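# Bag the passion fruit, keep the coconut out

## Task

Get the passion fruit inside the plastic bag, while the coconut stays on the uncovered table surface and every other fruit remains in the bag.

## Robot and tools

Robot: two arms on a table. left_arm carries a left hand and has its base near (+0.020, +0.254, +0.035) m; right_arm carries a right hand and has its base near (+0.040, -0.352, +0.040) m. A floor post stands behind the arms and a camera stand sits between the bases, just behind them; do not strike either. Joints, base to hand: waist, shoulder, elbow, wrist pitch, wrist yaw, wrist roll.

Frame: all positions, velocities and targets use the scene frame. Its origin is at table-top height, halfway between the nominal bases. +x points out over the table, +z up, and +y toward left_arm's side. These are not image left/right.

Hand point: a point fixed to the palm, 0.05 m in front of it and 0.15 m out from the wrist face. Its +z runs along the straight fingers and +y out of the palm. On the right hand +x points away from the thumb; on the left hand +x points toward the thumb. Straight fingertips reach 0.06-0.07 m past the point along +z and lie 0.06 m behind it along -y. A wrist bracket on the little-finger side, up to 0.10 m from the point, can collide with things.

The 28-number row, used by execute_actions and move. Every value is in [-1, 1], and both arms are always filled in.
1-6: left_arm dx, dy, dz, rx, ry, rz.
7-12: left hand thumb_turn, thumb_bend, index, middle, ring, little.
13-14: left force_limit, speed.
15-20: right_arm dx, dy, dz, rx, ry, rz.
21-26: right hand motors, same order as 7-12.
27-28: right force_limit, speed.

Pose numbers are offsets along the scene axes, measured from that arm's current "Hand target" (the last commanded pose after clipping), not from the measured hand point. A value of 1.0 means 0.6 m for dx/dy/dz and 180 degrees for rotation. rx, ry, rz form one rotation vector, turning about the Hand target position. A translation longer than 1.0 gets scaled down. Zero on all six pose numbers asks for nothing new. Orientation is clipped each step to within 40 degrees of the measured one.

Hand numbers are absolute targets. -1 is open/straight and +1 is closed. For thumb_turn, +1 places the thumb opposite the fingers. force_limit runs from about 0 N at -1 to 10 N at +1 (15 N for the thumb motors). speed rises from near 0 at -1 to full at +0.48 and above. For a gentle grip, close at speed -0.94 or lower.

There is no "no change" value for the hand. Repeat the last eight hand numbers you sent. If none has been sent yet, use hand_measured plus hand_force_limit and hand_speed. A fully turned thumb can grip items about 0.035-0.065 m thick. A thumb-tip to index-pad pinch can hold light items up to about 0.08 m. To grip harder, raise force_limit and send a target closed further than hand_measured.

Tools:
- execute_actions(actions, cameras): actions holds up to 15 rows. Each row lasts 1/30 s, and a short list holds its last row up to 15 steps. All rows count from the Hand target at the action's start. A new call offsets from the new Hand target, so the same offset moves the arm again. Images are returned only when actions is empty or cameras names them.
- move(target, speed, blend, blocking, cameras): drives a straight path toward one row, or a list of up to 15 rows. Every row in the list is an offset from the same starting Hand targets, not from the row before. speed is in m/s, from 0.002 to 4.3, default 0.25; turning is limited to twice that in rad/s. blend is in metres and rounds corners; 0 stops at each target. blocking=false returns after about 0.5 s while the move continues. Paths do not avoid obstacles, and the whole move is capped at 10 s.
- wait(seconds 0-3600, cameras): lets time pass without new commands.
- stop(cameras): brakes the running move.
- zoom_image(camera, region [x0,y0,x1,y1] px, at most 504x504): takes a closer look at cam_high, cam_left_wrist or cam_right_wrist. All three images are 672x504.
- show_instructions(): shows the reference images.
- finished_scene(scene=1): ends the scene for good.

Results: end_effector_position (m) and end_effector_quat_wxyz are given in the scene frame and can be off by a few cm. Hand target is the base for your next offsets. The hand often rests 1-5 cm short of it, usually low; this is not contact. Resend the missing distance, or send a call with zero pose numbers. hand_measured, hand_stopped_by and hand_load_n follow motor order. hand_stopped_by values are moving, target, force, stalled or fault. hand_load_n is positive when the finger is pushed open; a drop to about 0 means the grip was lost. Joint velocities, torques and motor temperatures are also reported. The move: line gives the outcome (done, off_target, moving, held, fault) and any limits (paced, held).

Avoid: dropping or releasing moving items, even from a few mm. Avoid fast impacts, hard pushes, and letting anything leave the table. The coconut must stay on bare table, not on the bag. Keep the two hands well apart, and never close one hand on the other. Do not overload fingers. Avoid long stretched-out holds or pushes against blocks, since they overheat motors; at 100 °C the arm goes limp for 30-60 s. A stopped arm keeps pressing, so to release it, command a target back past its hand point. Before finishing, check that everything is stable without the robot.

Each tool is called after "Call:" as name(argument=value, ...), one argument or row to a line, values as JSON.

Reference images:

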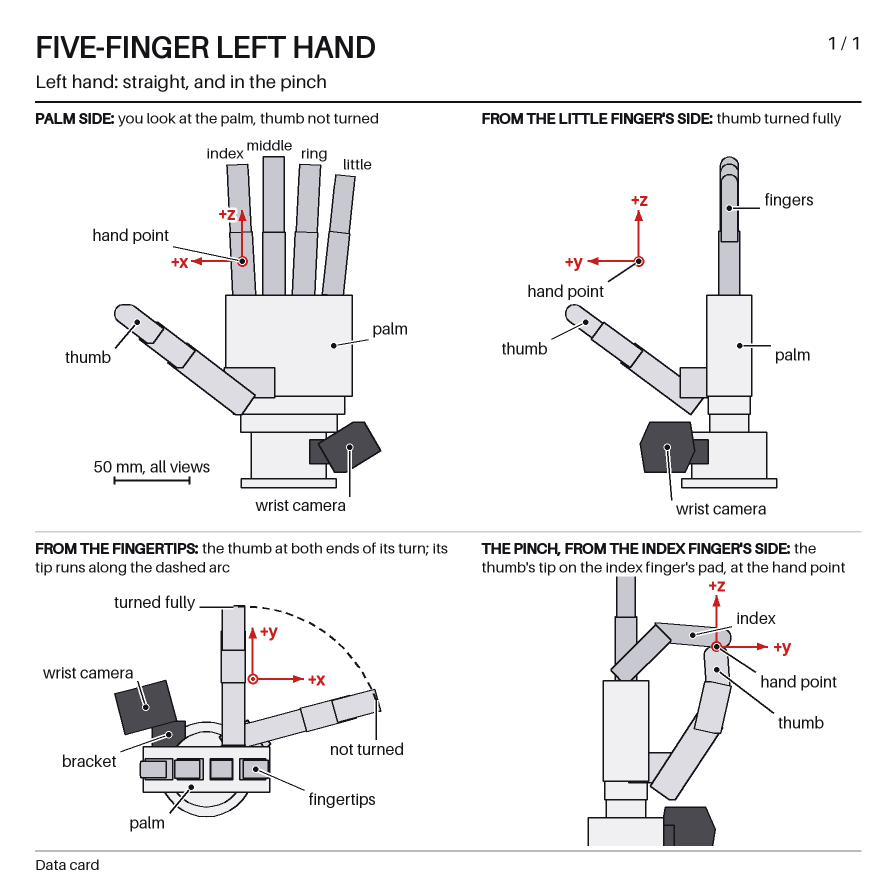

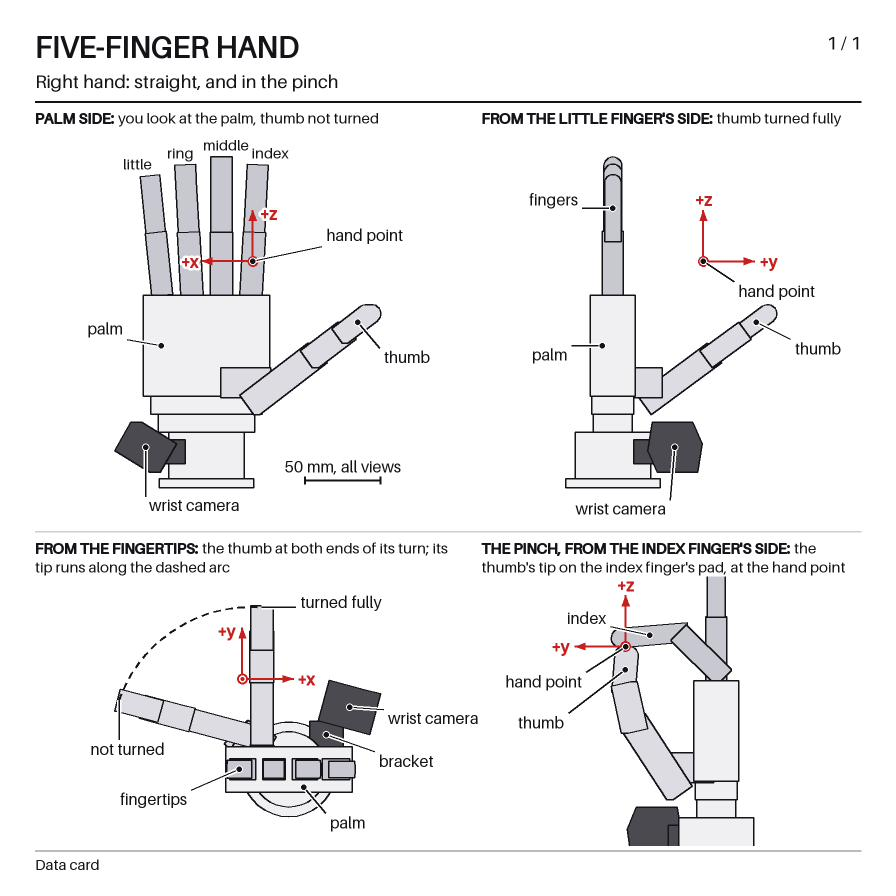

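## Session

Call:
execute_actions(
  actions=[],
)

Scene clock: 0.00 s.
left_arm: end_effector_position=(+0.2401, +0.5235, +0.2881) hand_measured=(-1.000, -1.000, -1.000, -1.000, -1.000, -1.000) hand_load_n=(+0.0, +0.0, +0.0, +0.0, +0.0, +0.0) hand_stopped_by=(target, target, target, target, target, target) hand_force_limit=0.00 hand_speed=-0.80 end_effector_quat_wxyz=(+0.092, -0.557, +0.821, +0.082) | right_arm: end_effector_position=(+0.6964, -0.5431, +0.2309) hand_measured=(-1.000, -1.000, -1.000, -1.000, -1.000, -1.000) hand_load_n=(+0.0, +0.0, +0.0, +0.0, +0.0, +0.0) hand_stopped_by=(target, target, target, target, target, target) hand_force_limit=0.00 hand_speed=-0.80 end_effector_quat_wxyz=(-0.004, +0.311, +0.948, -0.066)
Joint positions: left_arm=[0.728 1.238 1.261 -1.394 -0.145 1.088] | right_arm=[-0.327 2.051 2.128 -1.657 0.133 1.892]
Joint velocities: within noise
Joint torques (N m): no reading
Motor temperatures (°C): left_arm=[29 26 26 28 29 30] | right_arm=[27 28 26 28 29 28]
Heat: left arm: hottest wrist roll 30 °C; right arm: hottest wrist yaw 29 °C.
Hand target: left_arm +0.2450, +0.5277, +0.2977; +0.105, -0.557, +0.820, +0.084 | right_arm +0.7007, -0.5445, +0.2352; +0.002, +0.311, +0.948, -0.066

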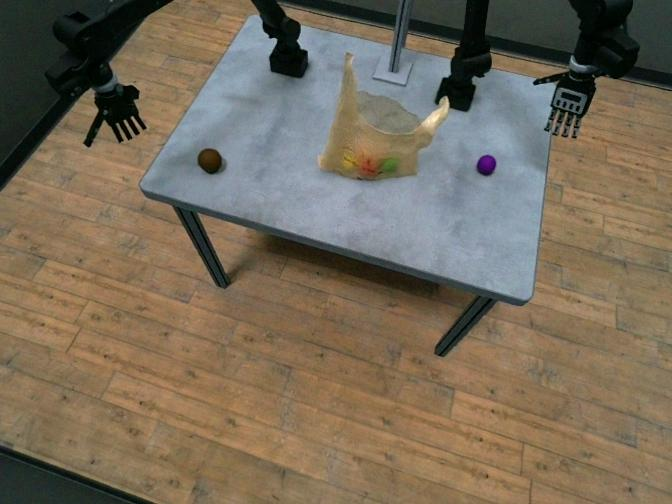

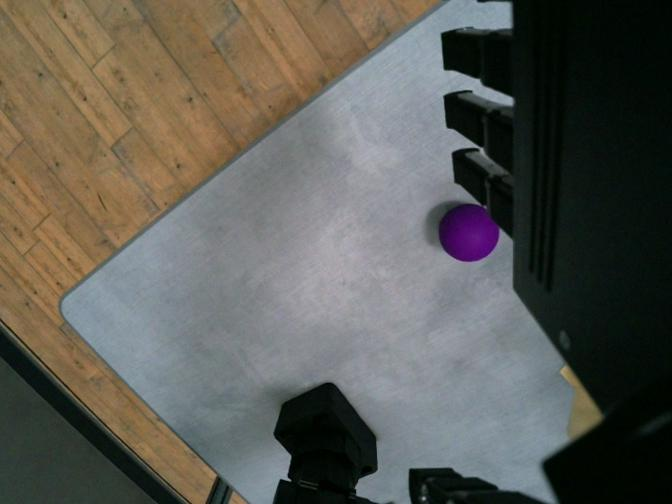

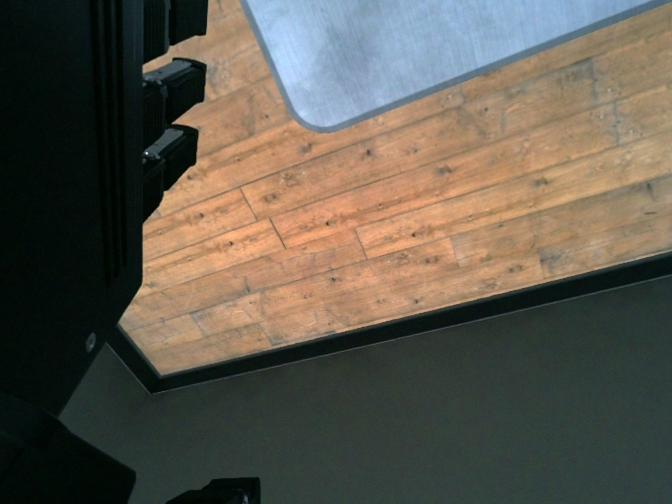

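Call:
zoom_image(
  camera="cam_high",
  region=[290, 40, 520, 212],
)

Call:
zoom_image(
  camera="cam_high",
  region=[130, 110, 290, 230],
)

Scaled by 2.191.

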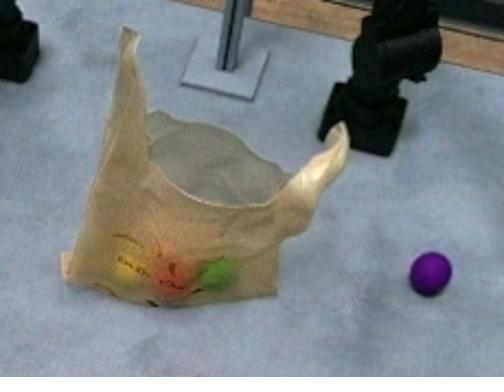

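Scaled by 3.150.

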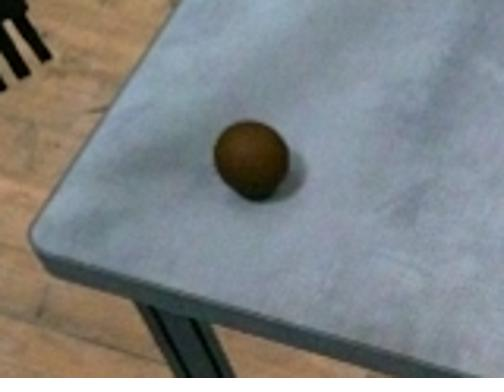

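Call:
move(
  target=[
    [0,0,0.2205,0,0,0,-1,-1,-1,-1,-1,-1,0,-0.8,0,0,0,0,0,0,-1,-1,-1,-1,-1,-1,0,-0.8],
    [0.158,-0.296,0.2205,0,0,0.06,-1,-1,-1,-1,-1,-1,0,-0.8,0,0,0,0,0,0,-1,-1,-1,-1,-1,-1,0,-0.8],
    [0.215,-0.613,0.2205,0,0,0.119,-1,-1,-1,-1,-1,-1,0,-0.8,0,0,0,0,0,0,-1,-1,-1,-1,-1,-1,0,-0.8],
  ],
  speed=0.2,
  blend=[0.04,0.04,0],
  cameras=["all"],
)

Scene clock: 54.73 s.
left_arm: end_effector_position=(+0.3688, +0.1608, +0.4133) hand_measured=(-1.000, -1.000, -1.000, -1.000, -1.000, -1.000) hand_load_n=(+0.0, +0.0, -0.5, +0.0, +0.0, +0.0) hand_stopped_by=(target, target, target, target, target, target) hand_force_limit=0.00 hand_speed=-0.80 end_effector_quat_wxyz=(-0.173, +0.668, -0.722, +0.056) | right_arm: end_effector_position=(+0.6964, -0.5431, +0.2309) hand_measured=(-1.000, -1.000, -1.000, -1.000, -1.000, -1.000) hand_load_n=(+0.0, +0.0, +0.0, +0.0, +0.0, +0.0) hand_stopped_by=(target, target, target, target, target, target) hand_force_limit=0.00 hand_speed=-0.80 end_effector_quat_wxyz=(-0.004, +0.311, +0.948, -0.066)
Joint positions: left_arm=[-0.242 1.291 1.671 -1.668 -0.234 -0.165] | right_arm=[-0.327 2.051 2.128 -1.657 0.133 1.892]
Joint torques (N m): left_arm=[0.15 -9.35 13.14 0.23 0 -0.22] | right_arm=[-1.79 -17.55 8.35 0.49 0.13 -0.04]
Motor temperatures (°C): left_arm=[29 27 31 28 29 30] | right_arm=[27 31 28 28 29 28]
Heat: left arm: hottest elbow 31 °C; right arm: hottest shoulder 31 °C.
Hand target: left_arm +0.3741, +0.1599, +0.4301; -0.088, +0.700, -0.702, -0.102 | right_arm +0.7007, -0.5445, +0.2352; +0.002, +0.311, +0.948, -0.066
Off the commanded pose: left_arm 0.018 m, 21 deg | right_arm 0.006 m, 1 deg.
joint sent to its limit (left arm) — joint 4 (wrist pitch), lower limit. The joint targets are off in orientation, not in position.
move: off_target (left_arm)
cam_left_wrist: T_world_to_cam=[[0.90423, -0.31948, 0.28337, -0.40209], [-0.39423, -0.87958, 0.26631, 0.17579], [0.16417, -0.35252, -0.92129, 0.49201]] pos_world=[0.35212, 0.1996, 0.52041]

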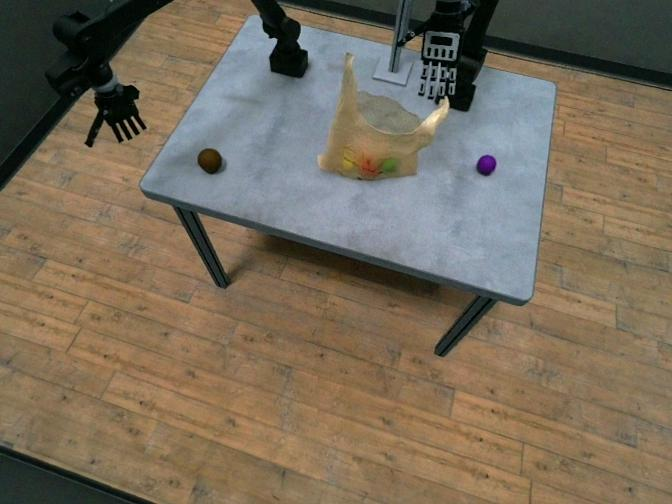

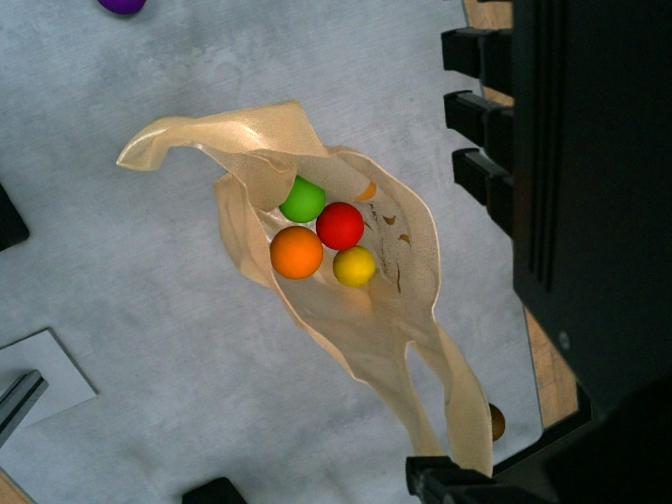

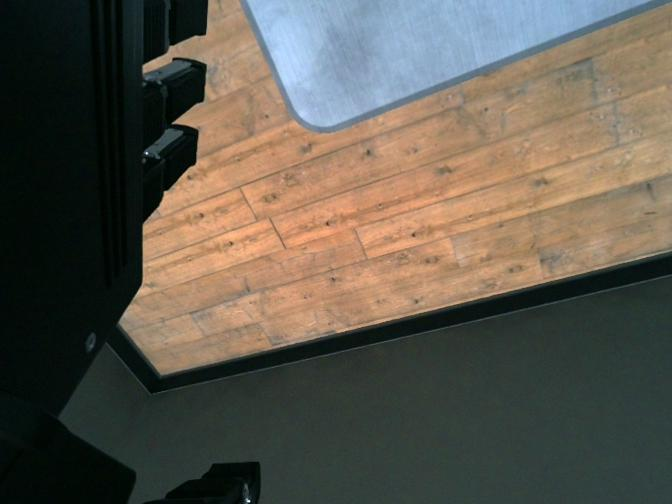

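Call:
zoom_image(
  camera="cam_high",
  region=[380, 10, 500, 120],
)

Call:
zoom_image(
  camera="cam_left_wrist",
  region=[60, 60, 530, 504],
)

Scaled by 4.200.

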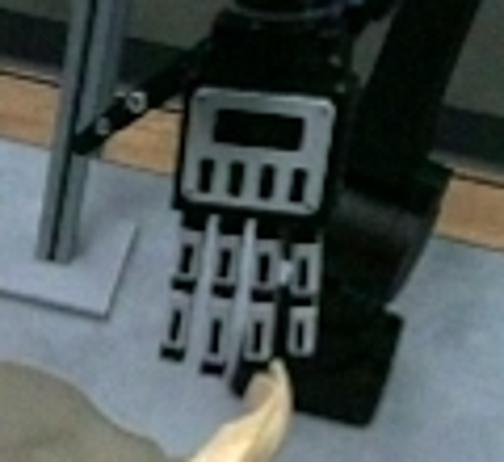

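Scaled by 1.072.

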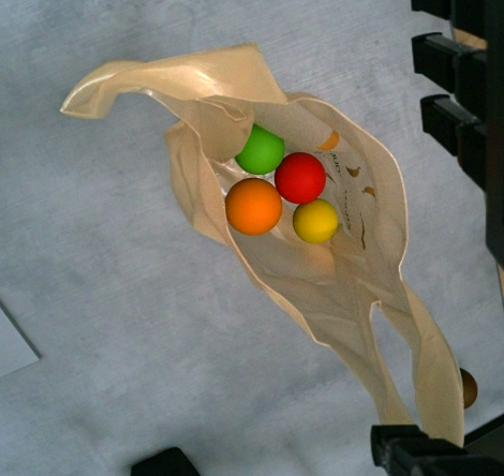

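Call:
move(
  target=[
    [-0.1,0.36,-0.03,-0.005,-0.15,0.054,1,-1,-1,-1,-1,-1,0,-0.7,0,0,0,0,0,0,-1,-1,-1,-1,-1,-1,0,-0.8],
    [-0.132,0.3935,-0.417,-0.0103,-0.295,0.1078,1,-1,-1,-1,-1,-1,0,-0.7,0,0,0,0,0,0,-1,-1,-1,-1,-1,-1,0,-0.8],
  ],
  speed=0.15,
  blend=[0.04,0],
  cameras=["cam_high","cam_left_wrist"],
)

Scene clock: 169.73 s.
left_arm: end_effector_position=(+0.2902, +0.3928, +0.1748) hand_measured=(+1.000, -1.000, -1.000, -1.000, -1.000, -1.000) hand_load_n=(+0.0, +0.0, +0.5, +0.0, -0.5, +0.0) hand_stopped_by=(target, target, target, target, target, target) hand_force_limit=0.00 hand_speed=-0.70 end_effector_quat_wxyz=(-0.349, +0.777, -0.480, +0.208) | right_arm: end_effector_position=(+0.6964, -0.5431, +0.2309) hand_measured=(-1.000, -1.000, -1.000, -1.000, -1.000, -1.000) hand_load_n=(+0.0, +0.0, +0.0, +0.0, +0.0, +0.0) hand_stopped_by=(target, target, target, target, target, target) hand_force_limit=0.00 hand_speed=-0.80 end_effector_quat_wxyz=(-0.004, +0.311, +0.948, -0.066)
Joint positions: left_arm=[0.655 0.679 0.531 -0.59 0.104 0.111] | right_arm=[-0.327 2.051 2.128 -1.657 0.133 1.892]
Joint torques (N m): left_arm=[0.03 -3.19 9.8 3.19 0.3 -0.21] | right_arm=[-1.79 -17.55 8.36 0.49 0.14 -0.05]
Motor temperatures (°C): left_arm=[29 28 38 28 28 30] | right_arm=[27 33 30 27 29 27]
Heat: left arm: hottest elbow 38 °C; right arm: hottest shoulder 33 °C.
Hand target: left_arm +0.2947, +0.3960, +0.1798; -0.362, +0.777, -0.467, +0.218 | right_arm +0.7007, -0.5445, +0.2352; +0.002, +0.311, +0.948, -0.066
Off the commanded pose: left_arm 0.008 m, 2 deg | right_arm 0.006 m, 1 deg.
move: done
cam_left_wrist: T_world_to_cam=[[0.67355, 0.08373, 0.73438, -0.35962], [-0.07546, -0.98058, 0.18101, 0.37454], [0.73528, -0.17734, -0.65416, 0.08575]] pos_world=[0.20744, 0.41258, 0.25239]

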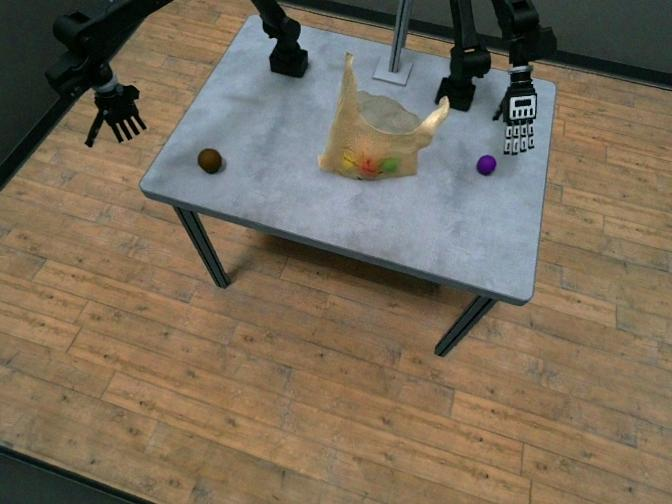

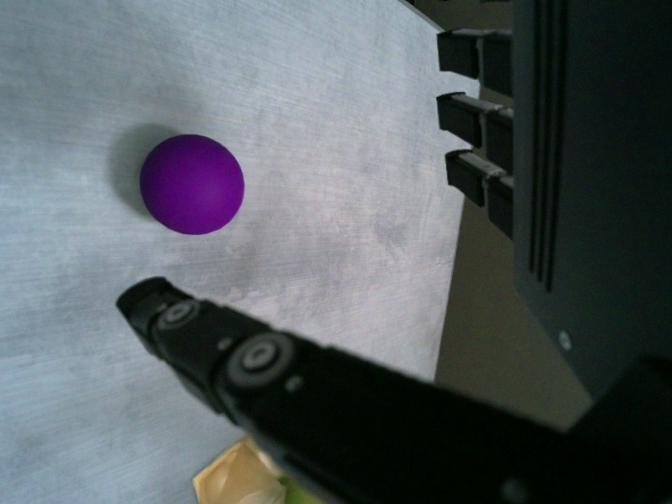

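Call:
zoom_image(
  camera="cam_high",
  region=[460, 50, 580, 200],
)

Scaled by 3.360.

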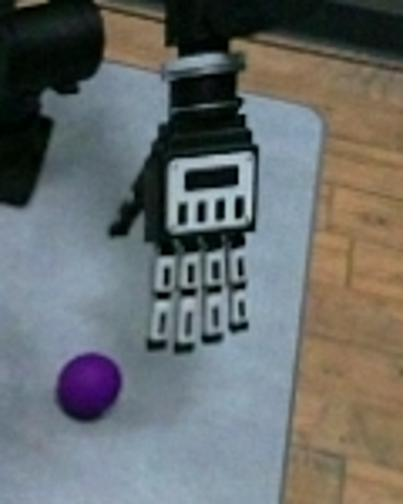

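Call:
move(
  target=[0.015,-0.005,-0.125,0,0,0,1,-1,-1,-1,-1,-1,0,-0.7,0,0,0,0,0,0,-1,-1,-1,-1,-1,-1,0,-0.8],
  speed=0.08,
  cameras=["cam_high","cam_left_wrist"],
)

Call:
zoom_image(
  camera="cam_high",
  region=[460, 80, 580, 200],
)

Scene clock: 189.83 s.
left_arm: end_effector_position=(+0.2983, +0.3928, +0.1056) hand_measured=(+1.000, -1.000, -1.000, -1.000, -1.000, -1.000) hand_load_n=(+0.0, +0.0, +0.0, +0.0, -0.5, +0.0) hand_stopped_by=(target, target, target, target, target, target) hand_force_limit=0.00 hand_speed=-0.70 end_effector_quat_wxyz=(-0.358, +0.776, -0.474, +0.212) | right_arm: end_effector_position=(+0.6964, -0.5431, +0.2309) hand_measured=(-1.000, -1.000, -1.000, -1.000, -1.000, -1.000) hand_load_n=(+0.0, +0.0, +0.0, +0.0, +0.0, +0.0) hand_stopped_by=(target, target, target, target, target, target) hand_force_limit=0.00 hand_speed=-0.80 end_effector_quat_wxyz=(-0.004, +0.311, +0.948, -0.066)
Joint positions: left_arm=[0.632 0.773 0.365 -0.306 0.084 0.086] | right_arm=[-0.327 2.051 2.128 -1.657 0.133 1.892]
Joint torques (N m): left_arm=[-1.14 -1.85 9.2 3.25 -0.08 -0.21] | right_arm=[-1.73 -17.49 8.4 0.47 0.13 -0.05]
Heat: left arm: hottest elbow 36 °C; right arm: hottest shoulder 33 °C.
Hand target: left_arm +0.3038, +0.3930, +0.1049; -0.362, +0.777, -0.467, +0.218 | right_arm +0.7007, -0.5445, +0.2352; +0.002, +0.311, +0.948, -0.066
Off the commanded pose: left_arm 0.006 m, 1 deg | right_arm 0.006 m, 1 deg.
move: done
cam_left_wrist: T_world_to_cam=[[0.65775, 0.08345, 0.7486, -0.31087], [-0.07057, -0.98264, 0.17155, 0.38796], [0.74992, -0.16567, -0.64045, 0.02408]] pos_world=[0.21379, 0.41116, 0.18158]

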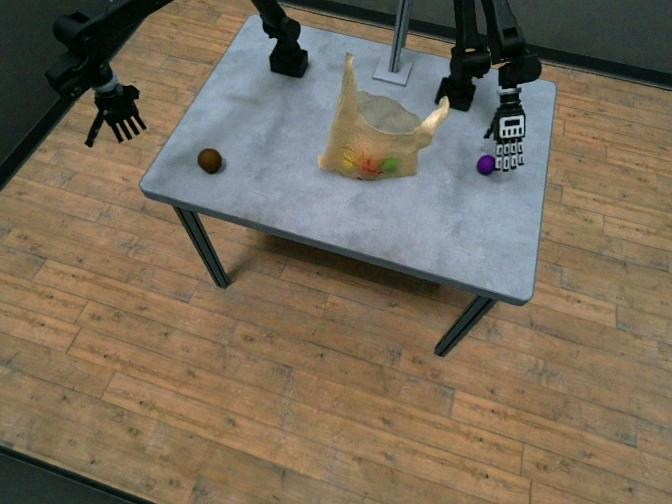

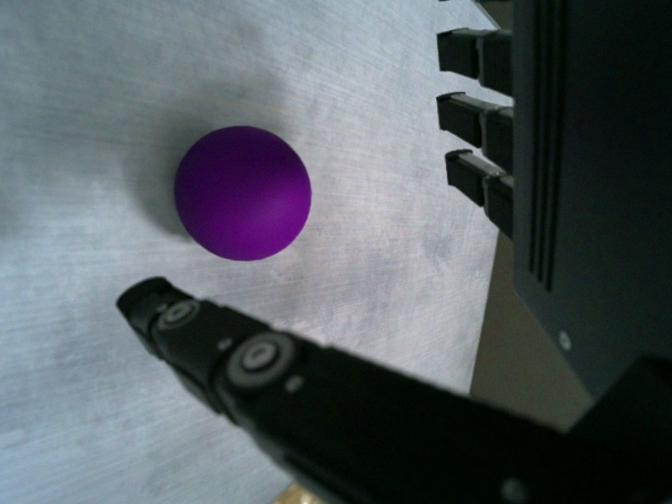

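Scaled by 4.200.

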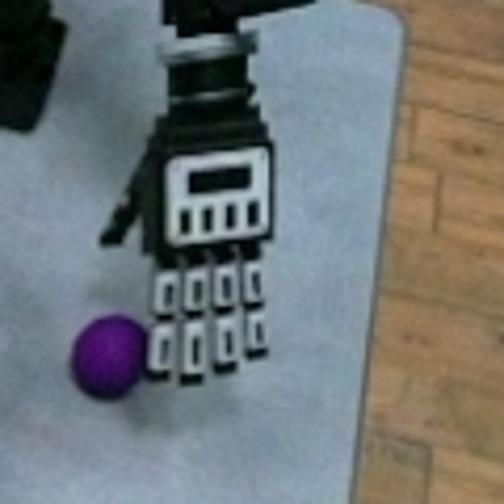

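Call:
move(
  target=[0,0,0,0,0,0,1,0,0,-1,-1,-1,0,-0.5,0,0,0,0,0,0,-1,-1,-1,-1,-1,-1,0,-0.8],
  cameras=["cam_high","cam_left_wrist"],
)

Call:
zoom_image(
  camera="cam_left_wrist",
  region=[170, 100, 520, 400],
)

Scene clock: 215.13 s.
left_arm: end_effector_position=(+0.2983, +0.3927, +0.1055) hand_measured=(+1.000, +0.000, +0.000, -1.000, -1.000, -1.000) hand_load_n=(+0.0, +0.0, +0.0, +0.0, +0.0, +0.0) hand_stopped_by=(target, target, target, target, target, target) hand_force_limit=0.00 hand_speed=-0.50 end_effector_quat_wxyz=(-0.358, +0.776, -0.474, +0.212) | right_arm: end_effector_position=(+0.6964, -0.5431, +0.2309) hand_measured=(-1.000, -1.000, -1.000, -1.000, -1.000, -1.000) hand_load_n=(+0.0, +0.0, +0.0, +0.0, +0.0, +0.0) hand_stopped_by=(target, target, target, target, target, target) hand_force_limit=0.00 hand_speed=-0.80 end_effector_quat_wxyz=(-0.004, +0.311, +0.948, -0.066)
Joint positions: left_arm=[0.632 0.774 0.365 -0.306 0.084 0.085] | right_arm=[-0.327 2.051 2.128 -1.657 0.133 1.892]
Joint torques (N m): left_arm=[-0.85 -1.61 9.26 3.23 -0.06 -0.21] | right_arm=[-1.9 -17.67 8.39 0.5 0.12 -0.05]
Heat: left arm: hottest elbow 36 °C; right arm: hottest shoulder 33 °C.
Hand target: left_arm +0.3037, +0.3929, +0.1048; -0.362, +0.777, -0.467, +0.218 | right_arm +0.7007, -0.5445, +0.2352; +0.002, +0.311, +0.948, -0.066
Off the commanded pose: left_arm 0.006 m, 1 deg | right_arm 0.006 m, 1 deg.
move: done
cam_left_wrist: T_world_to_cam=[[0.65785, 0.084, 0.74845, -0.31101], [-0.07025, -0.98258, 0.17203, 0.3878], [0.74986, -0.16575, -0.64049, 0.02407]] pos_world=[0.21379, 0.41116, 0.18148]

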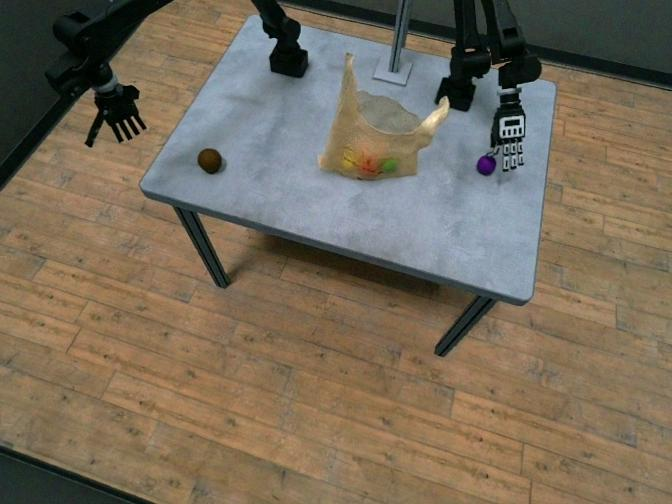

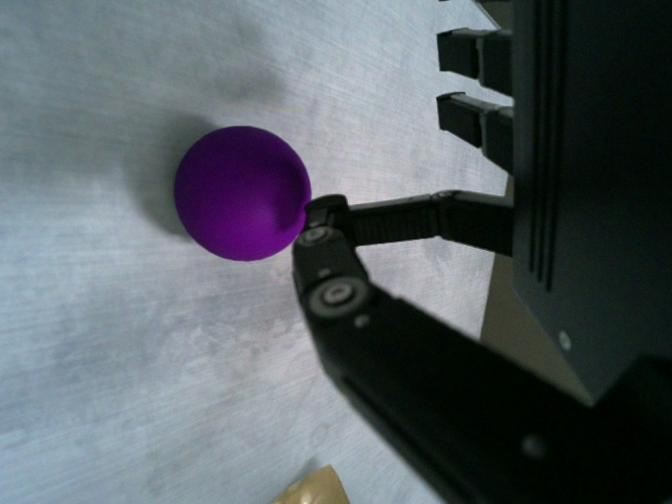

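Scaled by 1.440.

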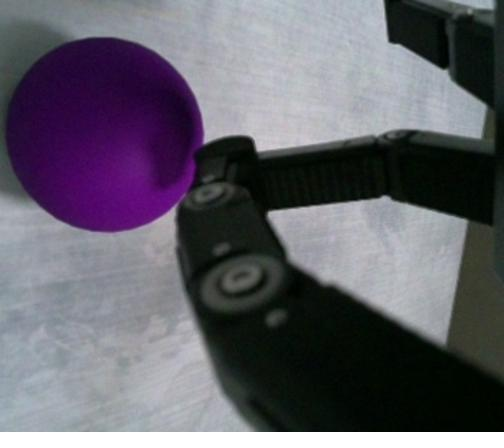

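Call:
move(
  target=[
    [0,0,0,0,0,0,1,-1,-1,-1,-1,-1,0,-0.5,0,0,0,0,0,0,-1,-1,-1,-1,-1,-1,0,-0.8],
    [0.021,0.0035,-0.058,0,0,0,1,-1,-1,-1,-1,-1,0,-0.5,0,0,0,0,0,0,-1,-1,-1,-1,-1,-1,0,-0.8],
  ],
  speed=0.05,
  cameras=["cam_high","cam_left_wrist"],
)

Call:
zoom_image(
  camera="cam_high",
  region=[460, 80, 580, 200],
)

Scene clock: 232.50 s.
left_arm: end_effector_position=(+0.3117, +0.3956, +0.0713) hand_measured=(+1.000, -1.000, -1.000, -1.000, -1.000, -1.000) hand_load_n=(+0.0, +0.0, +0.0, +0.0, +0.0, +0.0) hand_stopped_by=(target, target, target, target, target, target) hand_force_limit=0.00 hand_speed=-0.50 end_effector_quat_wxyz=(-0.359, +0.776, -0.474, +0.213) | right_arm: end_effector_position=(+0.6964, -0.5431, +0.2309) hand_measured=(-1.000, -1.000, -1.000, -1.000, -1.000, -1.000) hand_load_n=(+0.0, +0.0, +0.0, +0.0, +0.0, +0.0) hand_stopped_by=(target, target, target, target, target, target) hand_force_limit=0.00 hand_speed=-0.80 end_effector_quat_wxyz=(-0.004, +0.311, +0.948, -0.066)
Joint positions: left_arm=[0.608 0.918 0.319 -0.114 0.066 0.07] | right_arm=[-0.327 2.051 2.128 -1.657 0.133 1.892]
Joint torques (N m): left_arm=[-1.03 -2.96 8.34 3.22 -0.1 -0.22] | right_arm=[-1.79 -17.61 8.36 0.49 0.12 -0.05]
Heat: left arm: hottest elbow 36 °C; right arm: hottest shoulder 33 °C.
Hand target: left_arm +0.3163, +0.3950, +0.0700; -0.362, +0.777, -0.467, +0.218 | right_arm +0.7007, -0.5445, +0.2352; +0.002, +0.311, +0.948, -0.066
Off the commanded pose: left_arm 0.005 m, 1 deg | right_arm 0.006 m, 1 deg.
move: done
cam_left_wrist: T_world_to_cam=[[0.6571, 0.08291, 0.74923, -0.29395], [-0.07069, -0.98277, 0.17075, 0.39774], [0.75048, -0.16517, -0.63992, -0.00788]] pos_world=[0.22719, 0.41396, 0.14728]

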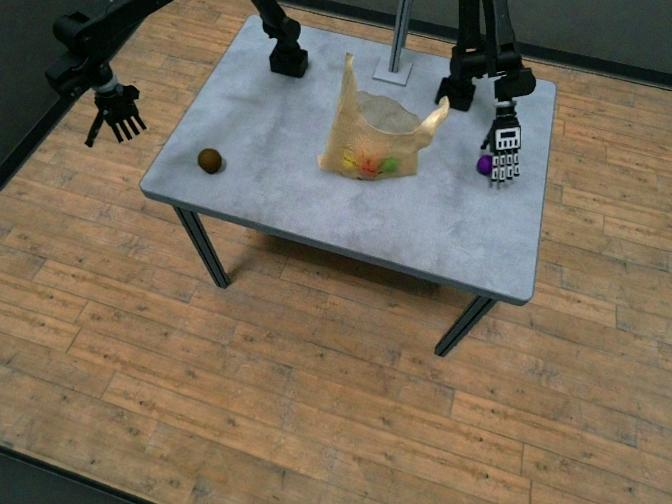

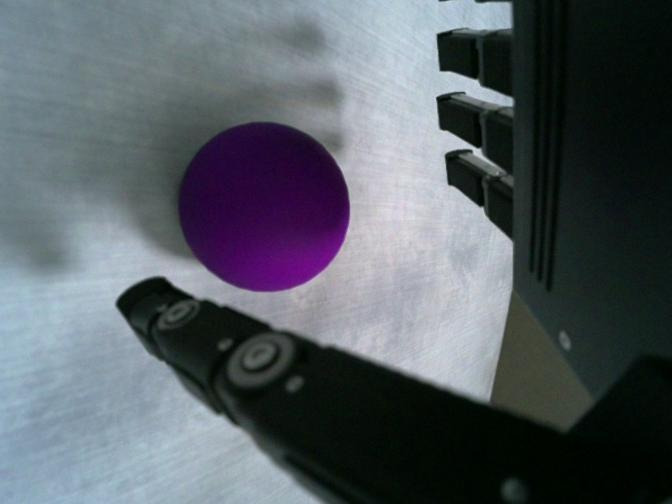

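Scaled by 4.200.

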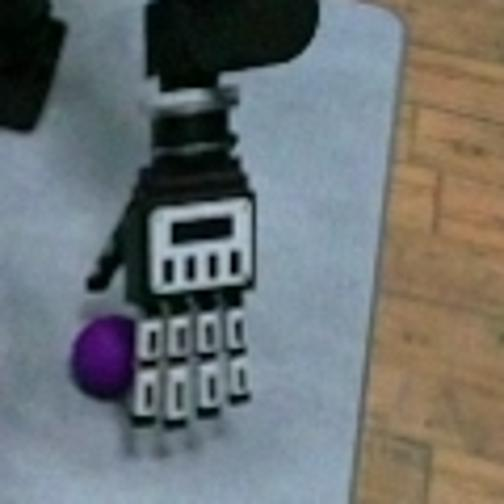

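Call:
move(
  target=[0.0058,0.0032,-0.052,0,0,0,1,-1,-1,-1,-1,-1,0,-0.5,0,0,0,0,0,0,-1,-1,-1,-1,-1,-1,0,-0.8],
  speed=0.05,
  cameras=["cam_high","cam_left_wrist"],
)

Call:
zoom_image(
  camera="cam_high",
  region=[460, 80, 580, 200],
)

Scene clock: 247.57 s.
left_arm: end_effector_position=(+0.3159, +0.3981, +0.0402) hand_measured=(+1.000, -1.000, -1.000, -1.000, -1.000, -1.000) hand_load_n=(+0.0, +0.0, +0.0, +0.0, +0.0, +0.0) hand_stopped_by=(target, target, target, target, target, target) hand_force_limit=0.00 hand_speed=-0.50 end_effector_quat_wxyz=(-0.359, +0.775, -0.474, +0.213) | right_arm: end_effector_position=(+0.6964, -0.5431, +0.2309) hand_measured=(-1.000, -1.000, -1.000, -1.000, -1.000, -1.000) hand_load_n=(+0.0, +0.0, +0.0, +0.0, +0.0, +0.0) hand_stopped_by=(target, target, target, target, target, target) hand_force_limit=0.00 hand_speed=-0.80 end_effector_quat_wxyz=(-0.004, +0.311, +0.948, -0.066)
Joint positions: left_arm=[0.607 1.051 0.278 0.061 0.065 0.069] | right_arm=[-0.327 2.051 2.128 -1.657 0.133 1.892]
Joint torques (N m): left_arm=[-1.14 -2.96 7.31 3.21 -0.08 -0.2] | right_arm=[-1.85 -17.61 8.4 0.51 0.13 -0.05]
Heat: left arm: hottest elbow 35 °C; right arm: hottest shoulder 33 °C.
Hand target: left_arm +0.3197, +0.3970, +0.0387; -0.362, +0.777, -0.467, +0.218 | right_arm +0.7007, -0.5445, +0.2352; +0.002, +0.311, +0.948, -0.066
Off the commanded pose: left_arm 0.004 m, 1 deg | right_arm 0.006 m, 1 deg.
move: done
cam_left_wrist: T_world_to_cam=[[0.65673, 0.0826, 0.74959, -0.27344], [-0.07061, -0.98288, 0.17016, 0.4058], [0.75081, -0.16468, -0.63966, -0.03085]] pos_world=[0.23139, 0.41635, 0.11618]

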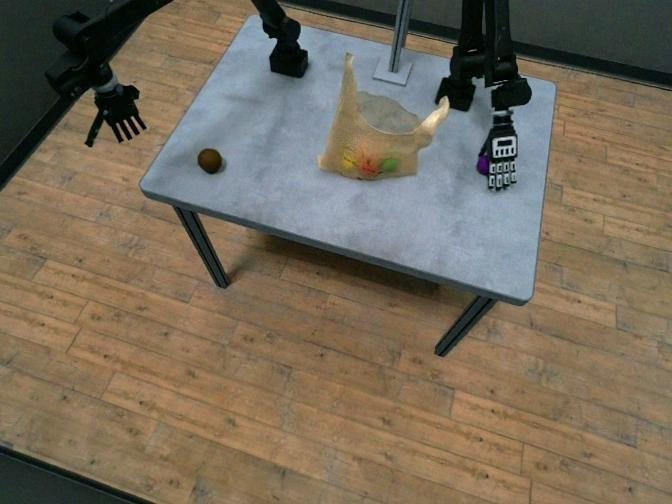

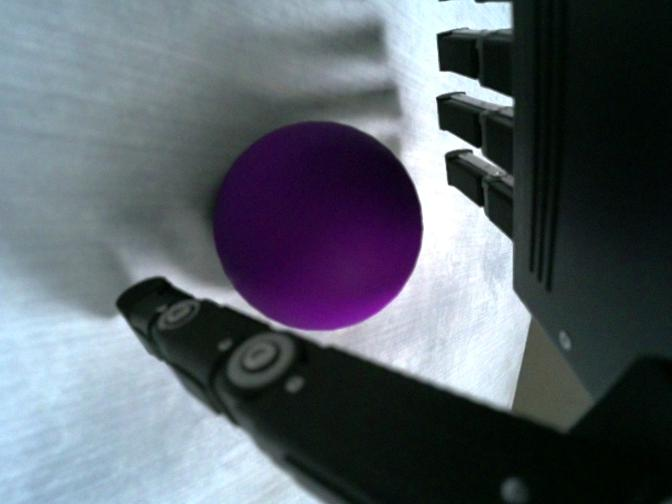

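Scaled by 4.200.

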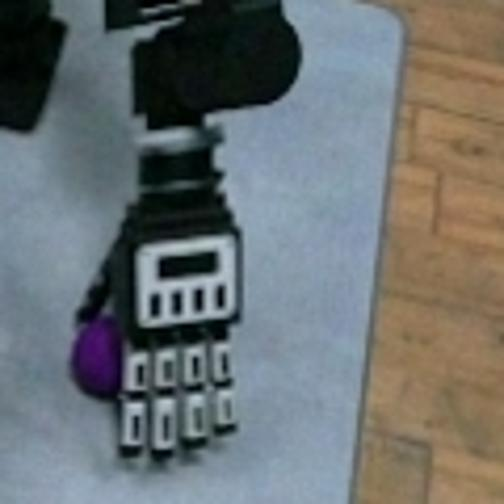

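Call:
move(
  target=[0,0,0,0,0,0,1,-1,-0.3,-0.3,-0.3,-1,-0.6,-0.85,0,0,0,0,0,0,-1,-1,-1,-1,-1,-1,0,-0.8],
  speed=0.05,
  cameras=["cam_high","cam_left_wrist"],
)

Scene clock: 255.30 s.
left_arm: end_effector_position=(+0.3166, +0.3984, +0.0407) hand_measured=(+1.000, -1.000, -0.300, -0.300, -0.300, -1.000) hand_load_n=(+0.0, +0.0, +0.0, +0.5, +0.0, -0.5) hand_stopped_by=(target, target, target, target, target, target) hand_force_limit=-0.60 hand_speed=-0.85 end_effector_quat_wxyz=(-0.360, +0.775, -0.473, +0.213) | right_arm: end_effector_position=(+0.6964, -0.5431, +0.2309) hand_measured=(-1.000, -1.000, -1.000, -1.000, -1.000, -1.000) hand_load_n=(+0.0, +0.0, +0.0, +0.0, +0.0, +0.0) hand_stopped_by=(target, target, target, target, target, target) hand_force_limit=0.00 hand_speed=-0.80 end_effector_quat_wxyz=(-0.004, +0.311, +0.948, -0.066)
Joint positions: left_arm=[0.607 1.051 0.278 0.065 0.065 0.069] | right_arm=[-0.327 2.051 2.128 -1.657 0.133 1.892]
Joint torques (N m): left_arm=[-0.85 -3.55 7.3 3.15 -0.09 -0.21] | right_arm=[-1.73 -17.79 8.36 0.46 0.14 -0.05]
Heat: left arm: hottest elbow 35 °C; right arm: hottest shoulder 33 °C.
Hand target: left_arm +0.3198, +0.3969, +0.0388; -0.362, +0.777, -0.467, +0.218 | right_arm +0.7007, -0.5445, +0.2352; +0.002, +0.311, +0.948, -0.066
Off the commanded pose: left_arm 0.004 m, 1 deg | right_arm 0.006 m, 1 deg.
move: done
cam_left_wrist: T_world_to_cam=[[0.65459, 0.08185, 0.75154, -0.27328], [-0.07096, -0.98308, 0.16888, 0.4063], [0.75264, -0.16387, -0.63771, -0.03197]] pos_world=[0.23178, 0.41655, 0.11638]

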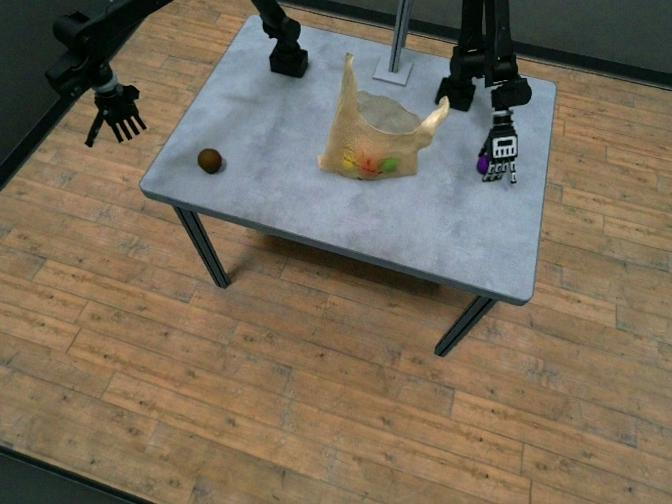

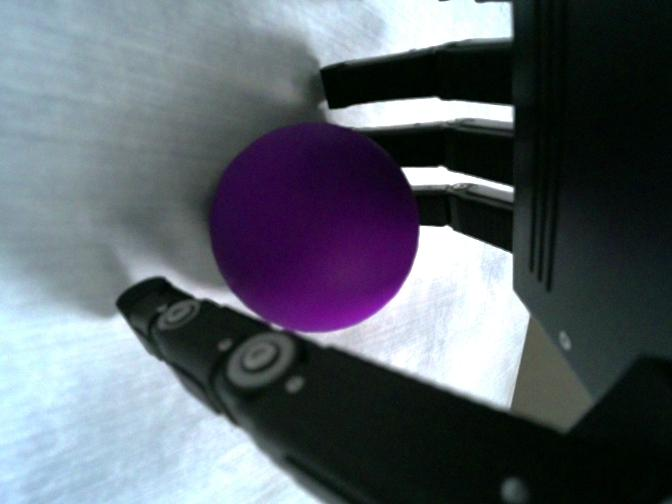

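Call:
move(
  target=[0,0,0,0,0,0,1,-0.3,-0.3,-0.3,-0.3,-1,-0.6,-0.9,0,0,0,0,0,0,-1,-1,-1,-1,-1,-1,0,-0.8],
  speed=0.05,
  cameras=["cam_high","cam_left_wrist"],
)

Scene clock: 262.23 s.
left_arm: end_effector_position=(+0.3166, +0.3984, +0.0407) hand_measured=(+1.000, -0.474, -0.300, -0.300, -0.300, -1.000) hand_load_n=(+0.5, +2.5, +0.0, +0.5, +0.0, +0.0) hand_stopped_by=(target, force, target, target, target, target) hand_force_limit=-0.60 hand_speed=-0.90 end_effector_quat_wxyz=(-0.360, +0.775, -0.473, +0.213) | right_arm: end_effector_position=(+0.6964, -0.5431, +0.2309) hand_measured=(-1.000, -1.000, -1.000, -1.000, -1.000, -1.000) hand_load_n=(+0.0, +0.0, +0.0, +0.0, +0.0, +0.0) hand_stopped_by=(target, target, target, target, target, target) hand_force_limit=0.00 hand_speed=-0.80 end_effector_quat_wxyz=(-0.004, +0.311, +0.948, -0.066)
Joint positions: left_arm=[0.607 1.051 0.278 0.065 0.065 0.069] | right_arm=[-0.327 2.051 2.128 -1.657 0.133 1.892]
Joint torques (N m): left_arm=[-1.03 -3.6 7.28 3.18 -0.08 -0.21] | right_arm=[-1.73 -17.67 8.39 0.5 0.13 -0.05]
Heat: left arm: hottest elbow 34 °C; right arm: hottest shoulder 33 °C.
Hand target: left_arm +0.3198, +0.3969, +0.0388; -0.362, +0.777, -0.467, +0.218 | right_arm +0.7007, -0.5445, +0.2352; +0.002, +0.311, +0.948, -0.066
Off the commanded pose: left_arm 0.004 m, 1 deg | right_arm 0.006 m, 1 deg.
move: done
cam_left_wrist: T_world_to_cam=[[0.65459, 0.08185, 0.75154, -0.27328], [-0.07096, -0.98308, 0.16888, 0.4063], [0.75264, -0.16387, -0.63771, -0.03197]] pos_world=[0.23178, 0.41655, 0.11638]

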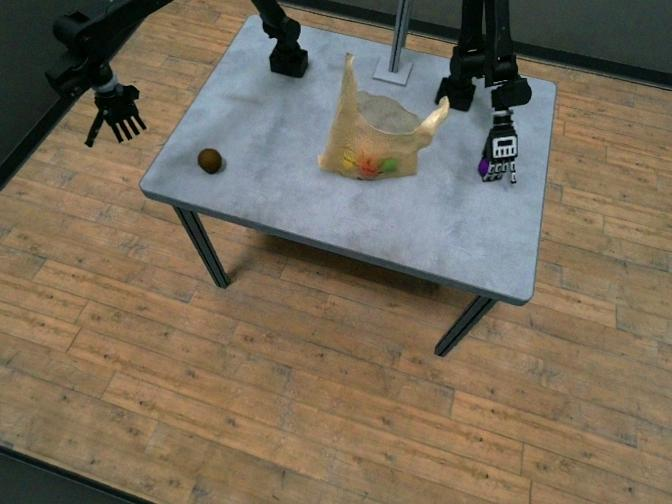

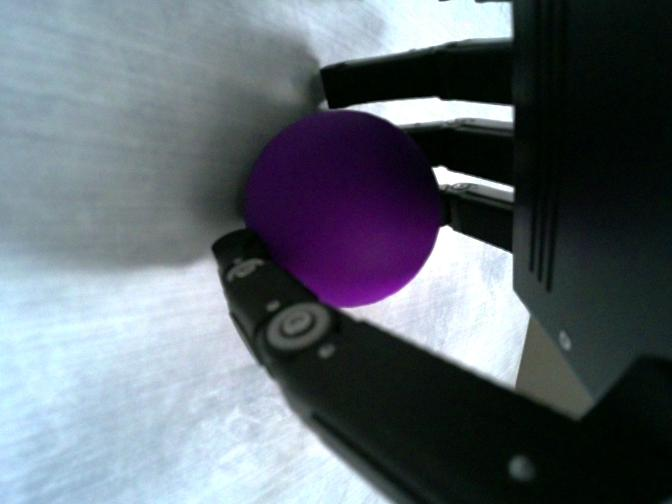

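Call:
move(
  target=[0,0,0,0,0,0,1,-0.3,0.1,0.1,-0.3,-1,-0.4,-0.9,0,0,0,0,0,0,-1,-1,-1,-1,-1,-1,0,-0.8],
  speed=0.05,
  cameras=["cam_high","cam_left_wrist"],
)

Scene clock: 269.57 s.
left_arm: end_effector_position=(+0.3166, +0.3984, +0.0407) hand_measured=(+1.000, -0.474, -0.236, -0.284, -0.300, -1.000) hand_load_n=(+0.0, +5.5, +3.0, +2.0, +0.0, +0.0) hand_stopped_by=(target, force, force, force, target, target) hand_force_limit=-0.40 hand_speed=-0.90 end_effector_quat_wxyz=(-0.360, +0.775, -0.473, +0.213) | right_arm: end_effector_position=(+0.6964, -0.5431, +0.2309) hand_measured=(-1.000, -1.000, -1.000, -1.000, -1.000, -1.000) hand_load_n=(+0.0, +0.0, +0.0, +0.0, +0.0, +0.0) hand_stopped_by=(target, target, target, target, target, target) hand_force_limit=0.00 hand_speed=-0.80 end_effector_quat_wxyz=(-0.004, +0.311, +0.948, -0.066)
Joint positions: left_arm=[0.607 1.051 0.278 0.065 0.065 0.069] | right_arm=[-0.327 2.051 2.128 -1.657 0.133 1.892]
Joint torques (N m): left_arm=[-0.97 -3.43 7.35 3.1 -0.08 -0.22] | right_arm=[-1.61 -17.49 8.38 0.47 0.12 -0.05]
Heat: left arm: hottest elbow 34 °C; right arm: hottest shoulder 33 °C.
Hand target: left_arm +0.3198, +0.3969, +0.0388; -0.362, +0.777, -0.467, +0.218 | right_arm +0.7007, -0.5445, +0.2352; +0.002, +0.311, +0.948, -0.066
Off the commanded pose: left_arm 0.004 m, 1 deg | right_arm 0.006 m, 1 deg.
move: done
cam_left_wrist: T_world_to_cam=[[0.65459, 0.08185, 0.75154, -0.27328], [-0.07096, -0.98308, 0.16888, 0.4063], [0.75264, -0.16387, -0.63771, -0.03197]] pos_world=[0.23178, 0.41655, 0.11638]

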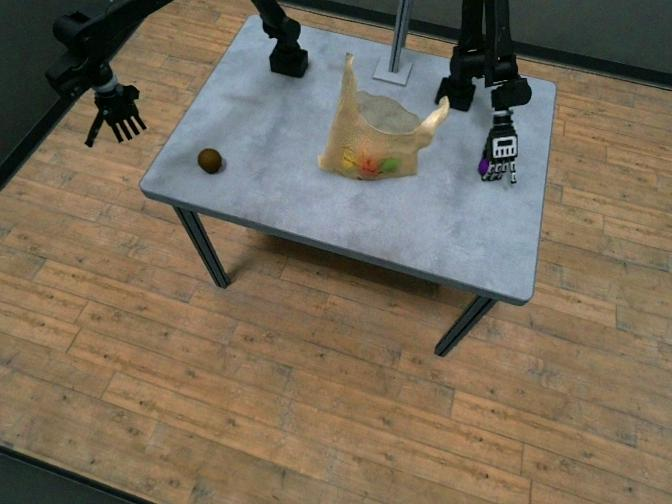

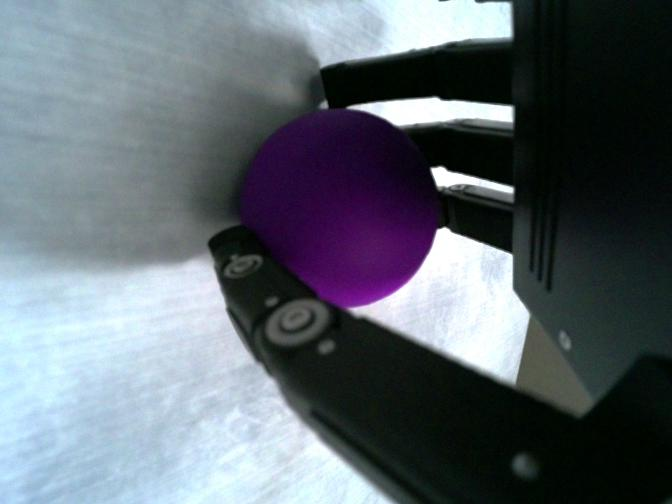

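Call:
move(
  target=[0,0,0.05,0,0,0,1,-0.3,0.1,0.1,-0.3,-1,-0.4,-0.9,0,0,0,0,0,0,-1,-1,-1,-1,-1,-1,0,-0.8],
  speed=0.03,
  cameras=["cam_high","cam_left_wrist"],
)

Scene clock: 273.83 s.
left_arm: end_effector_position=(+0.3046, +0.3906, +0.0482) hand_measured=(+1.000, -0.474, -0.236, -0.284, -0.300, -1.000) hand_load_n=(+0.0, +5.5, +3.5, +2.0, +0.5, -0.5) hand_stopped_by=(target, force, force, force, target, target) hand_force_limit=-0.40 hand_speed=-0.90 end_effector_quat_wxyz=(-0.350, +0.780, -0.476, +0.208) | right_arm: end_effector_position=(+0.6964, -0.5431, +0.2309) hand_measured=(-1.000, -1.000, -1.000, -1.000, -1.000, -1.000) hand_load_n=(+0.0, +0.0, +0.0, +0.0, +0.0, +0.0) hand_stopped_by=(target, target, target, target, target, target) hand_force_limit=0.00 hand_speed=-0.80 end_effector_quat_wxyz=(-0.004, +0.311, +0.948, -0.066)
Joint positions: left_arm=[0.607 0.968 0.278 -0.045 0.065 0.069] | right_arm=[-0.327 2.051 2.128 -1.657 0.133 1.892]
Joint torques (N m): left_arm=[-0.85 -5.07 11.41 1.11 -0.05 -0.22] | right_arm=[-1.79 -17.55 8.36 0.47 0.13 -0.06]
Heat: left arm: hottest elbow 34 °C; right arm: hottest shoulder 33 °C.
Hand target: left_arm +0.3198, +0.3968, +0.0687; -0.362, +0.777, -0.467, +0.218 | right_arm +0.7007, -0.5445, +0.2352; +0.002, +0.311, +0.948, -0.066
Off the commanded pose: left_arm 0.026 m, 2 deg | right_arm 0.006 m, 1 deg.
move: off_target (left_arm)
cam_left_wrist: T_world_to_cam=[[0.67102, 0.09249, 0.73564, -0.27881], [-0.06703, -0.98056, 0.18442, 0.39361], [0.7384, -0.17306, -0.65178, -0.01078]] pos_world=[0.22143, 0.40988, 0.12549]

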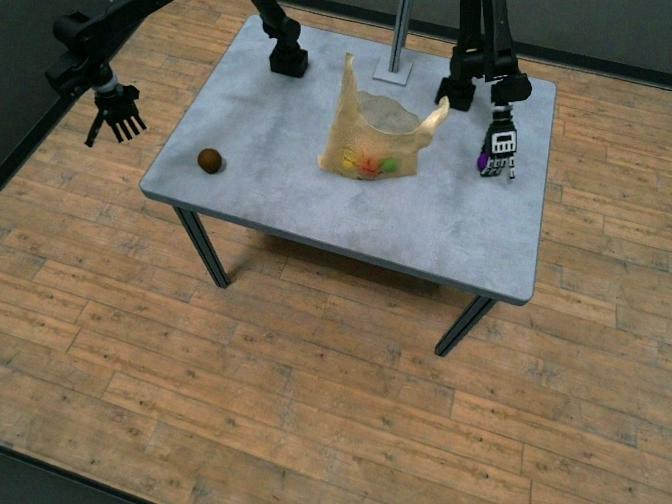

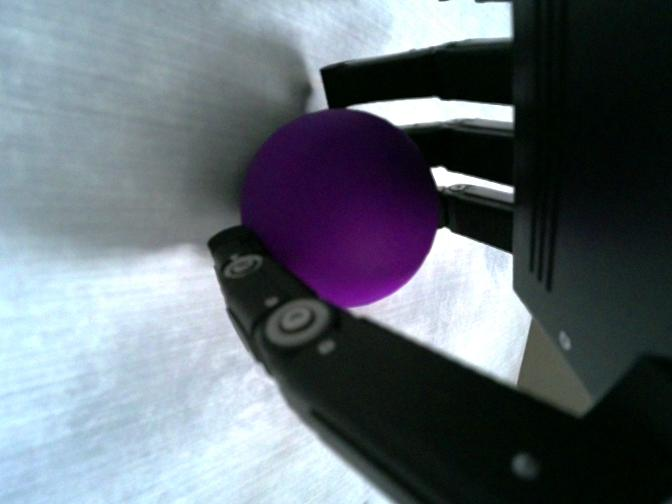

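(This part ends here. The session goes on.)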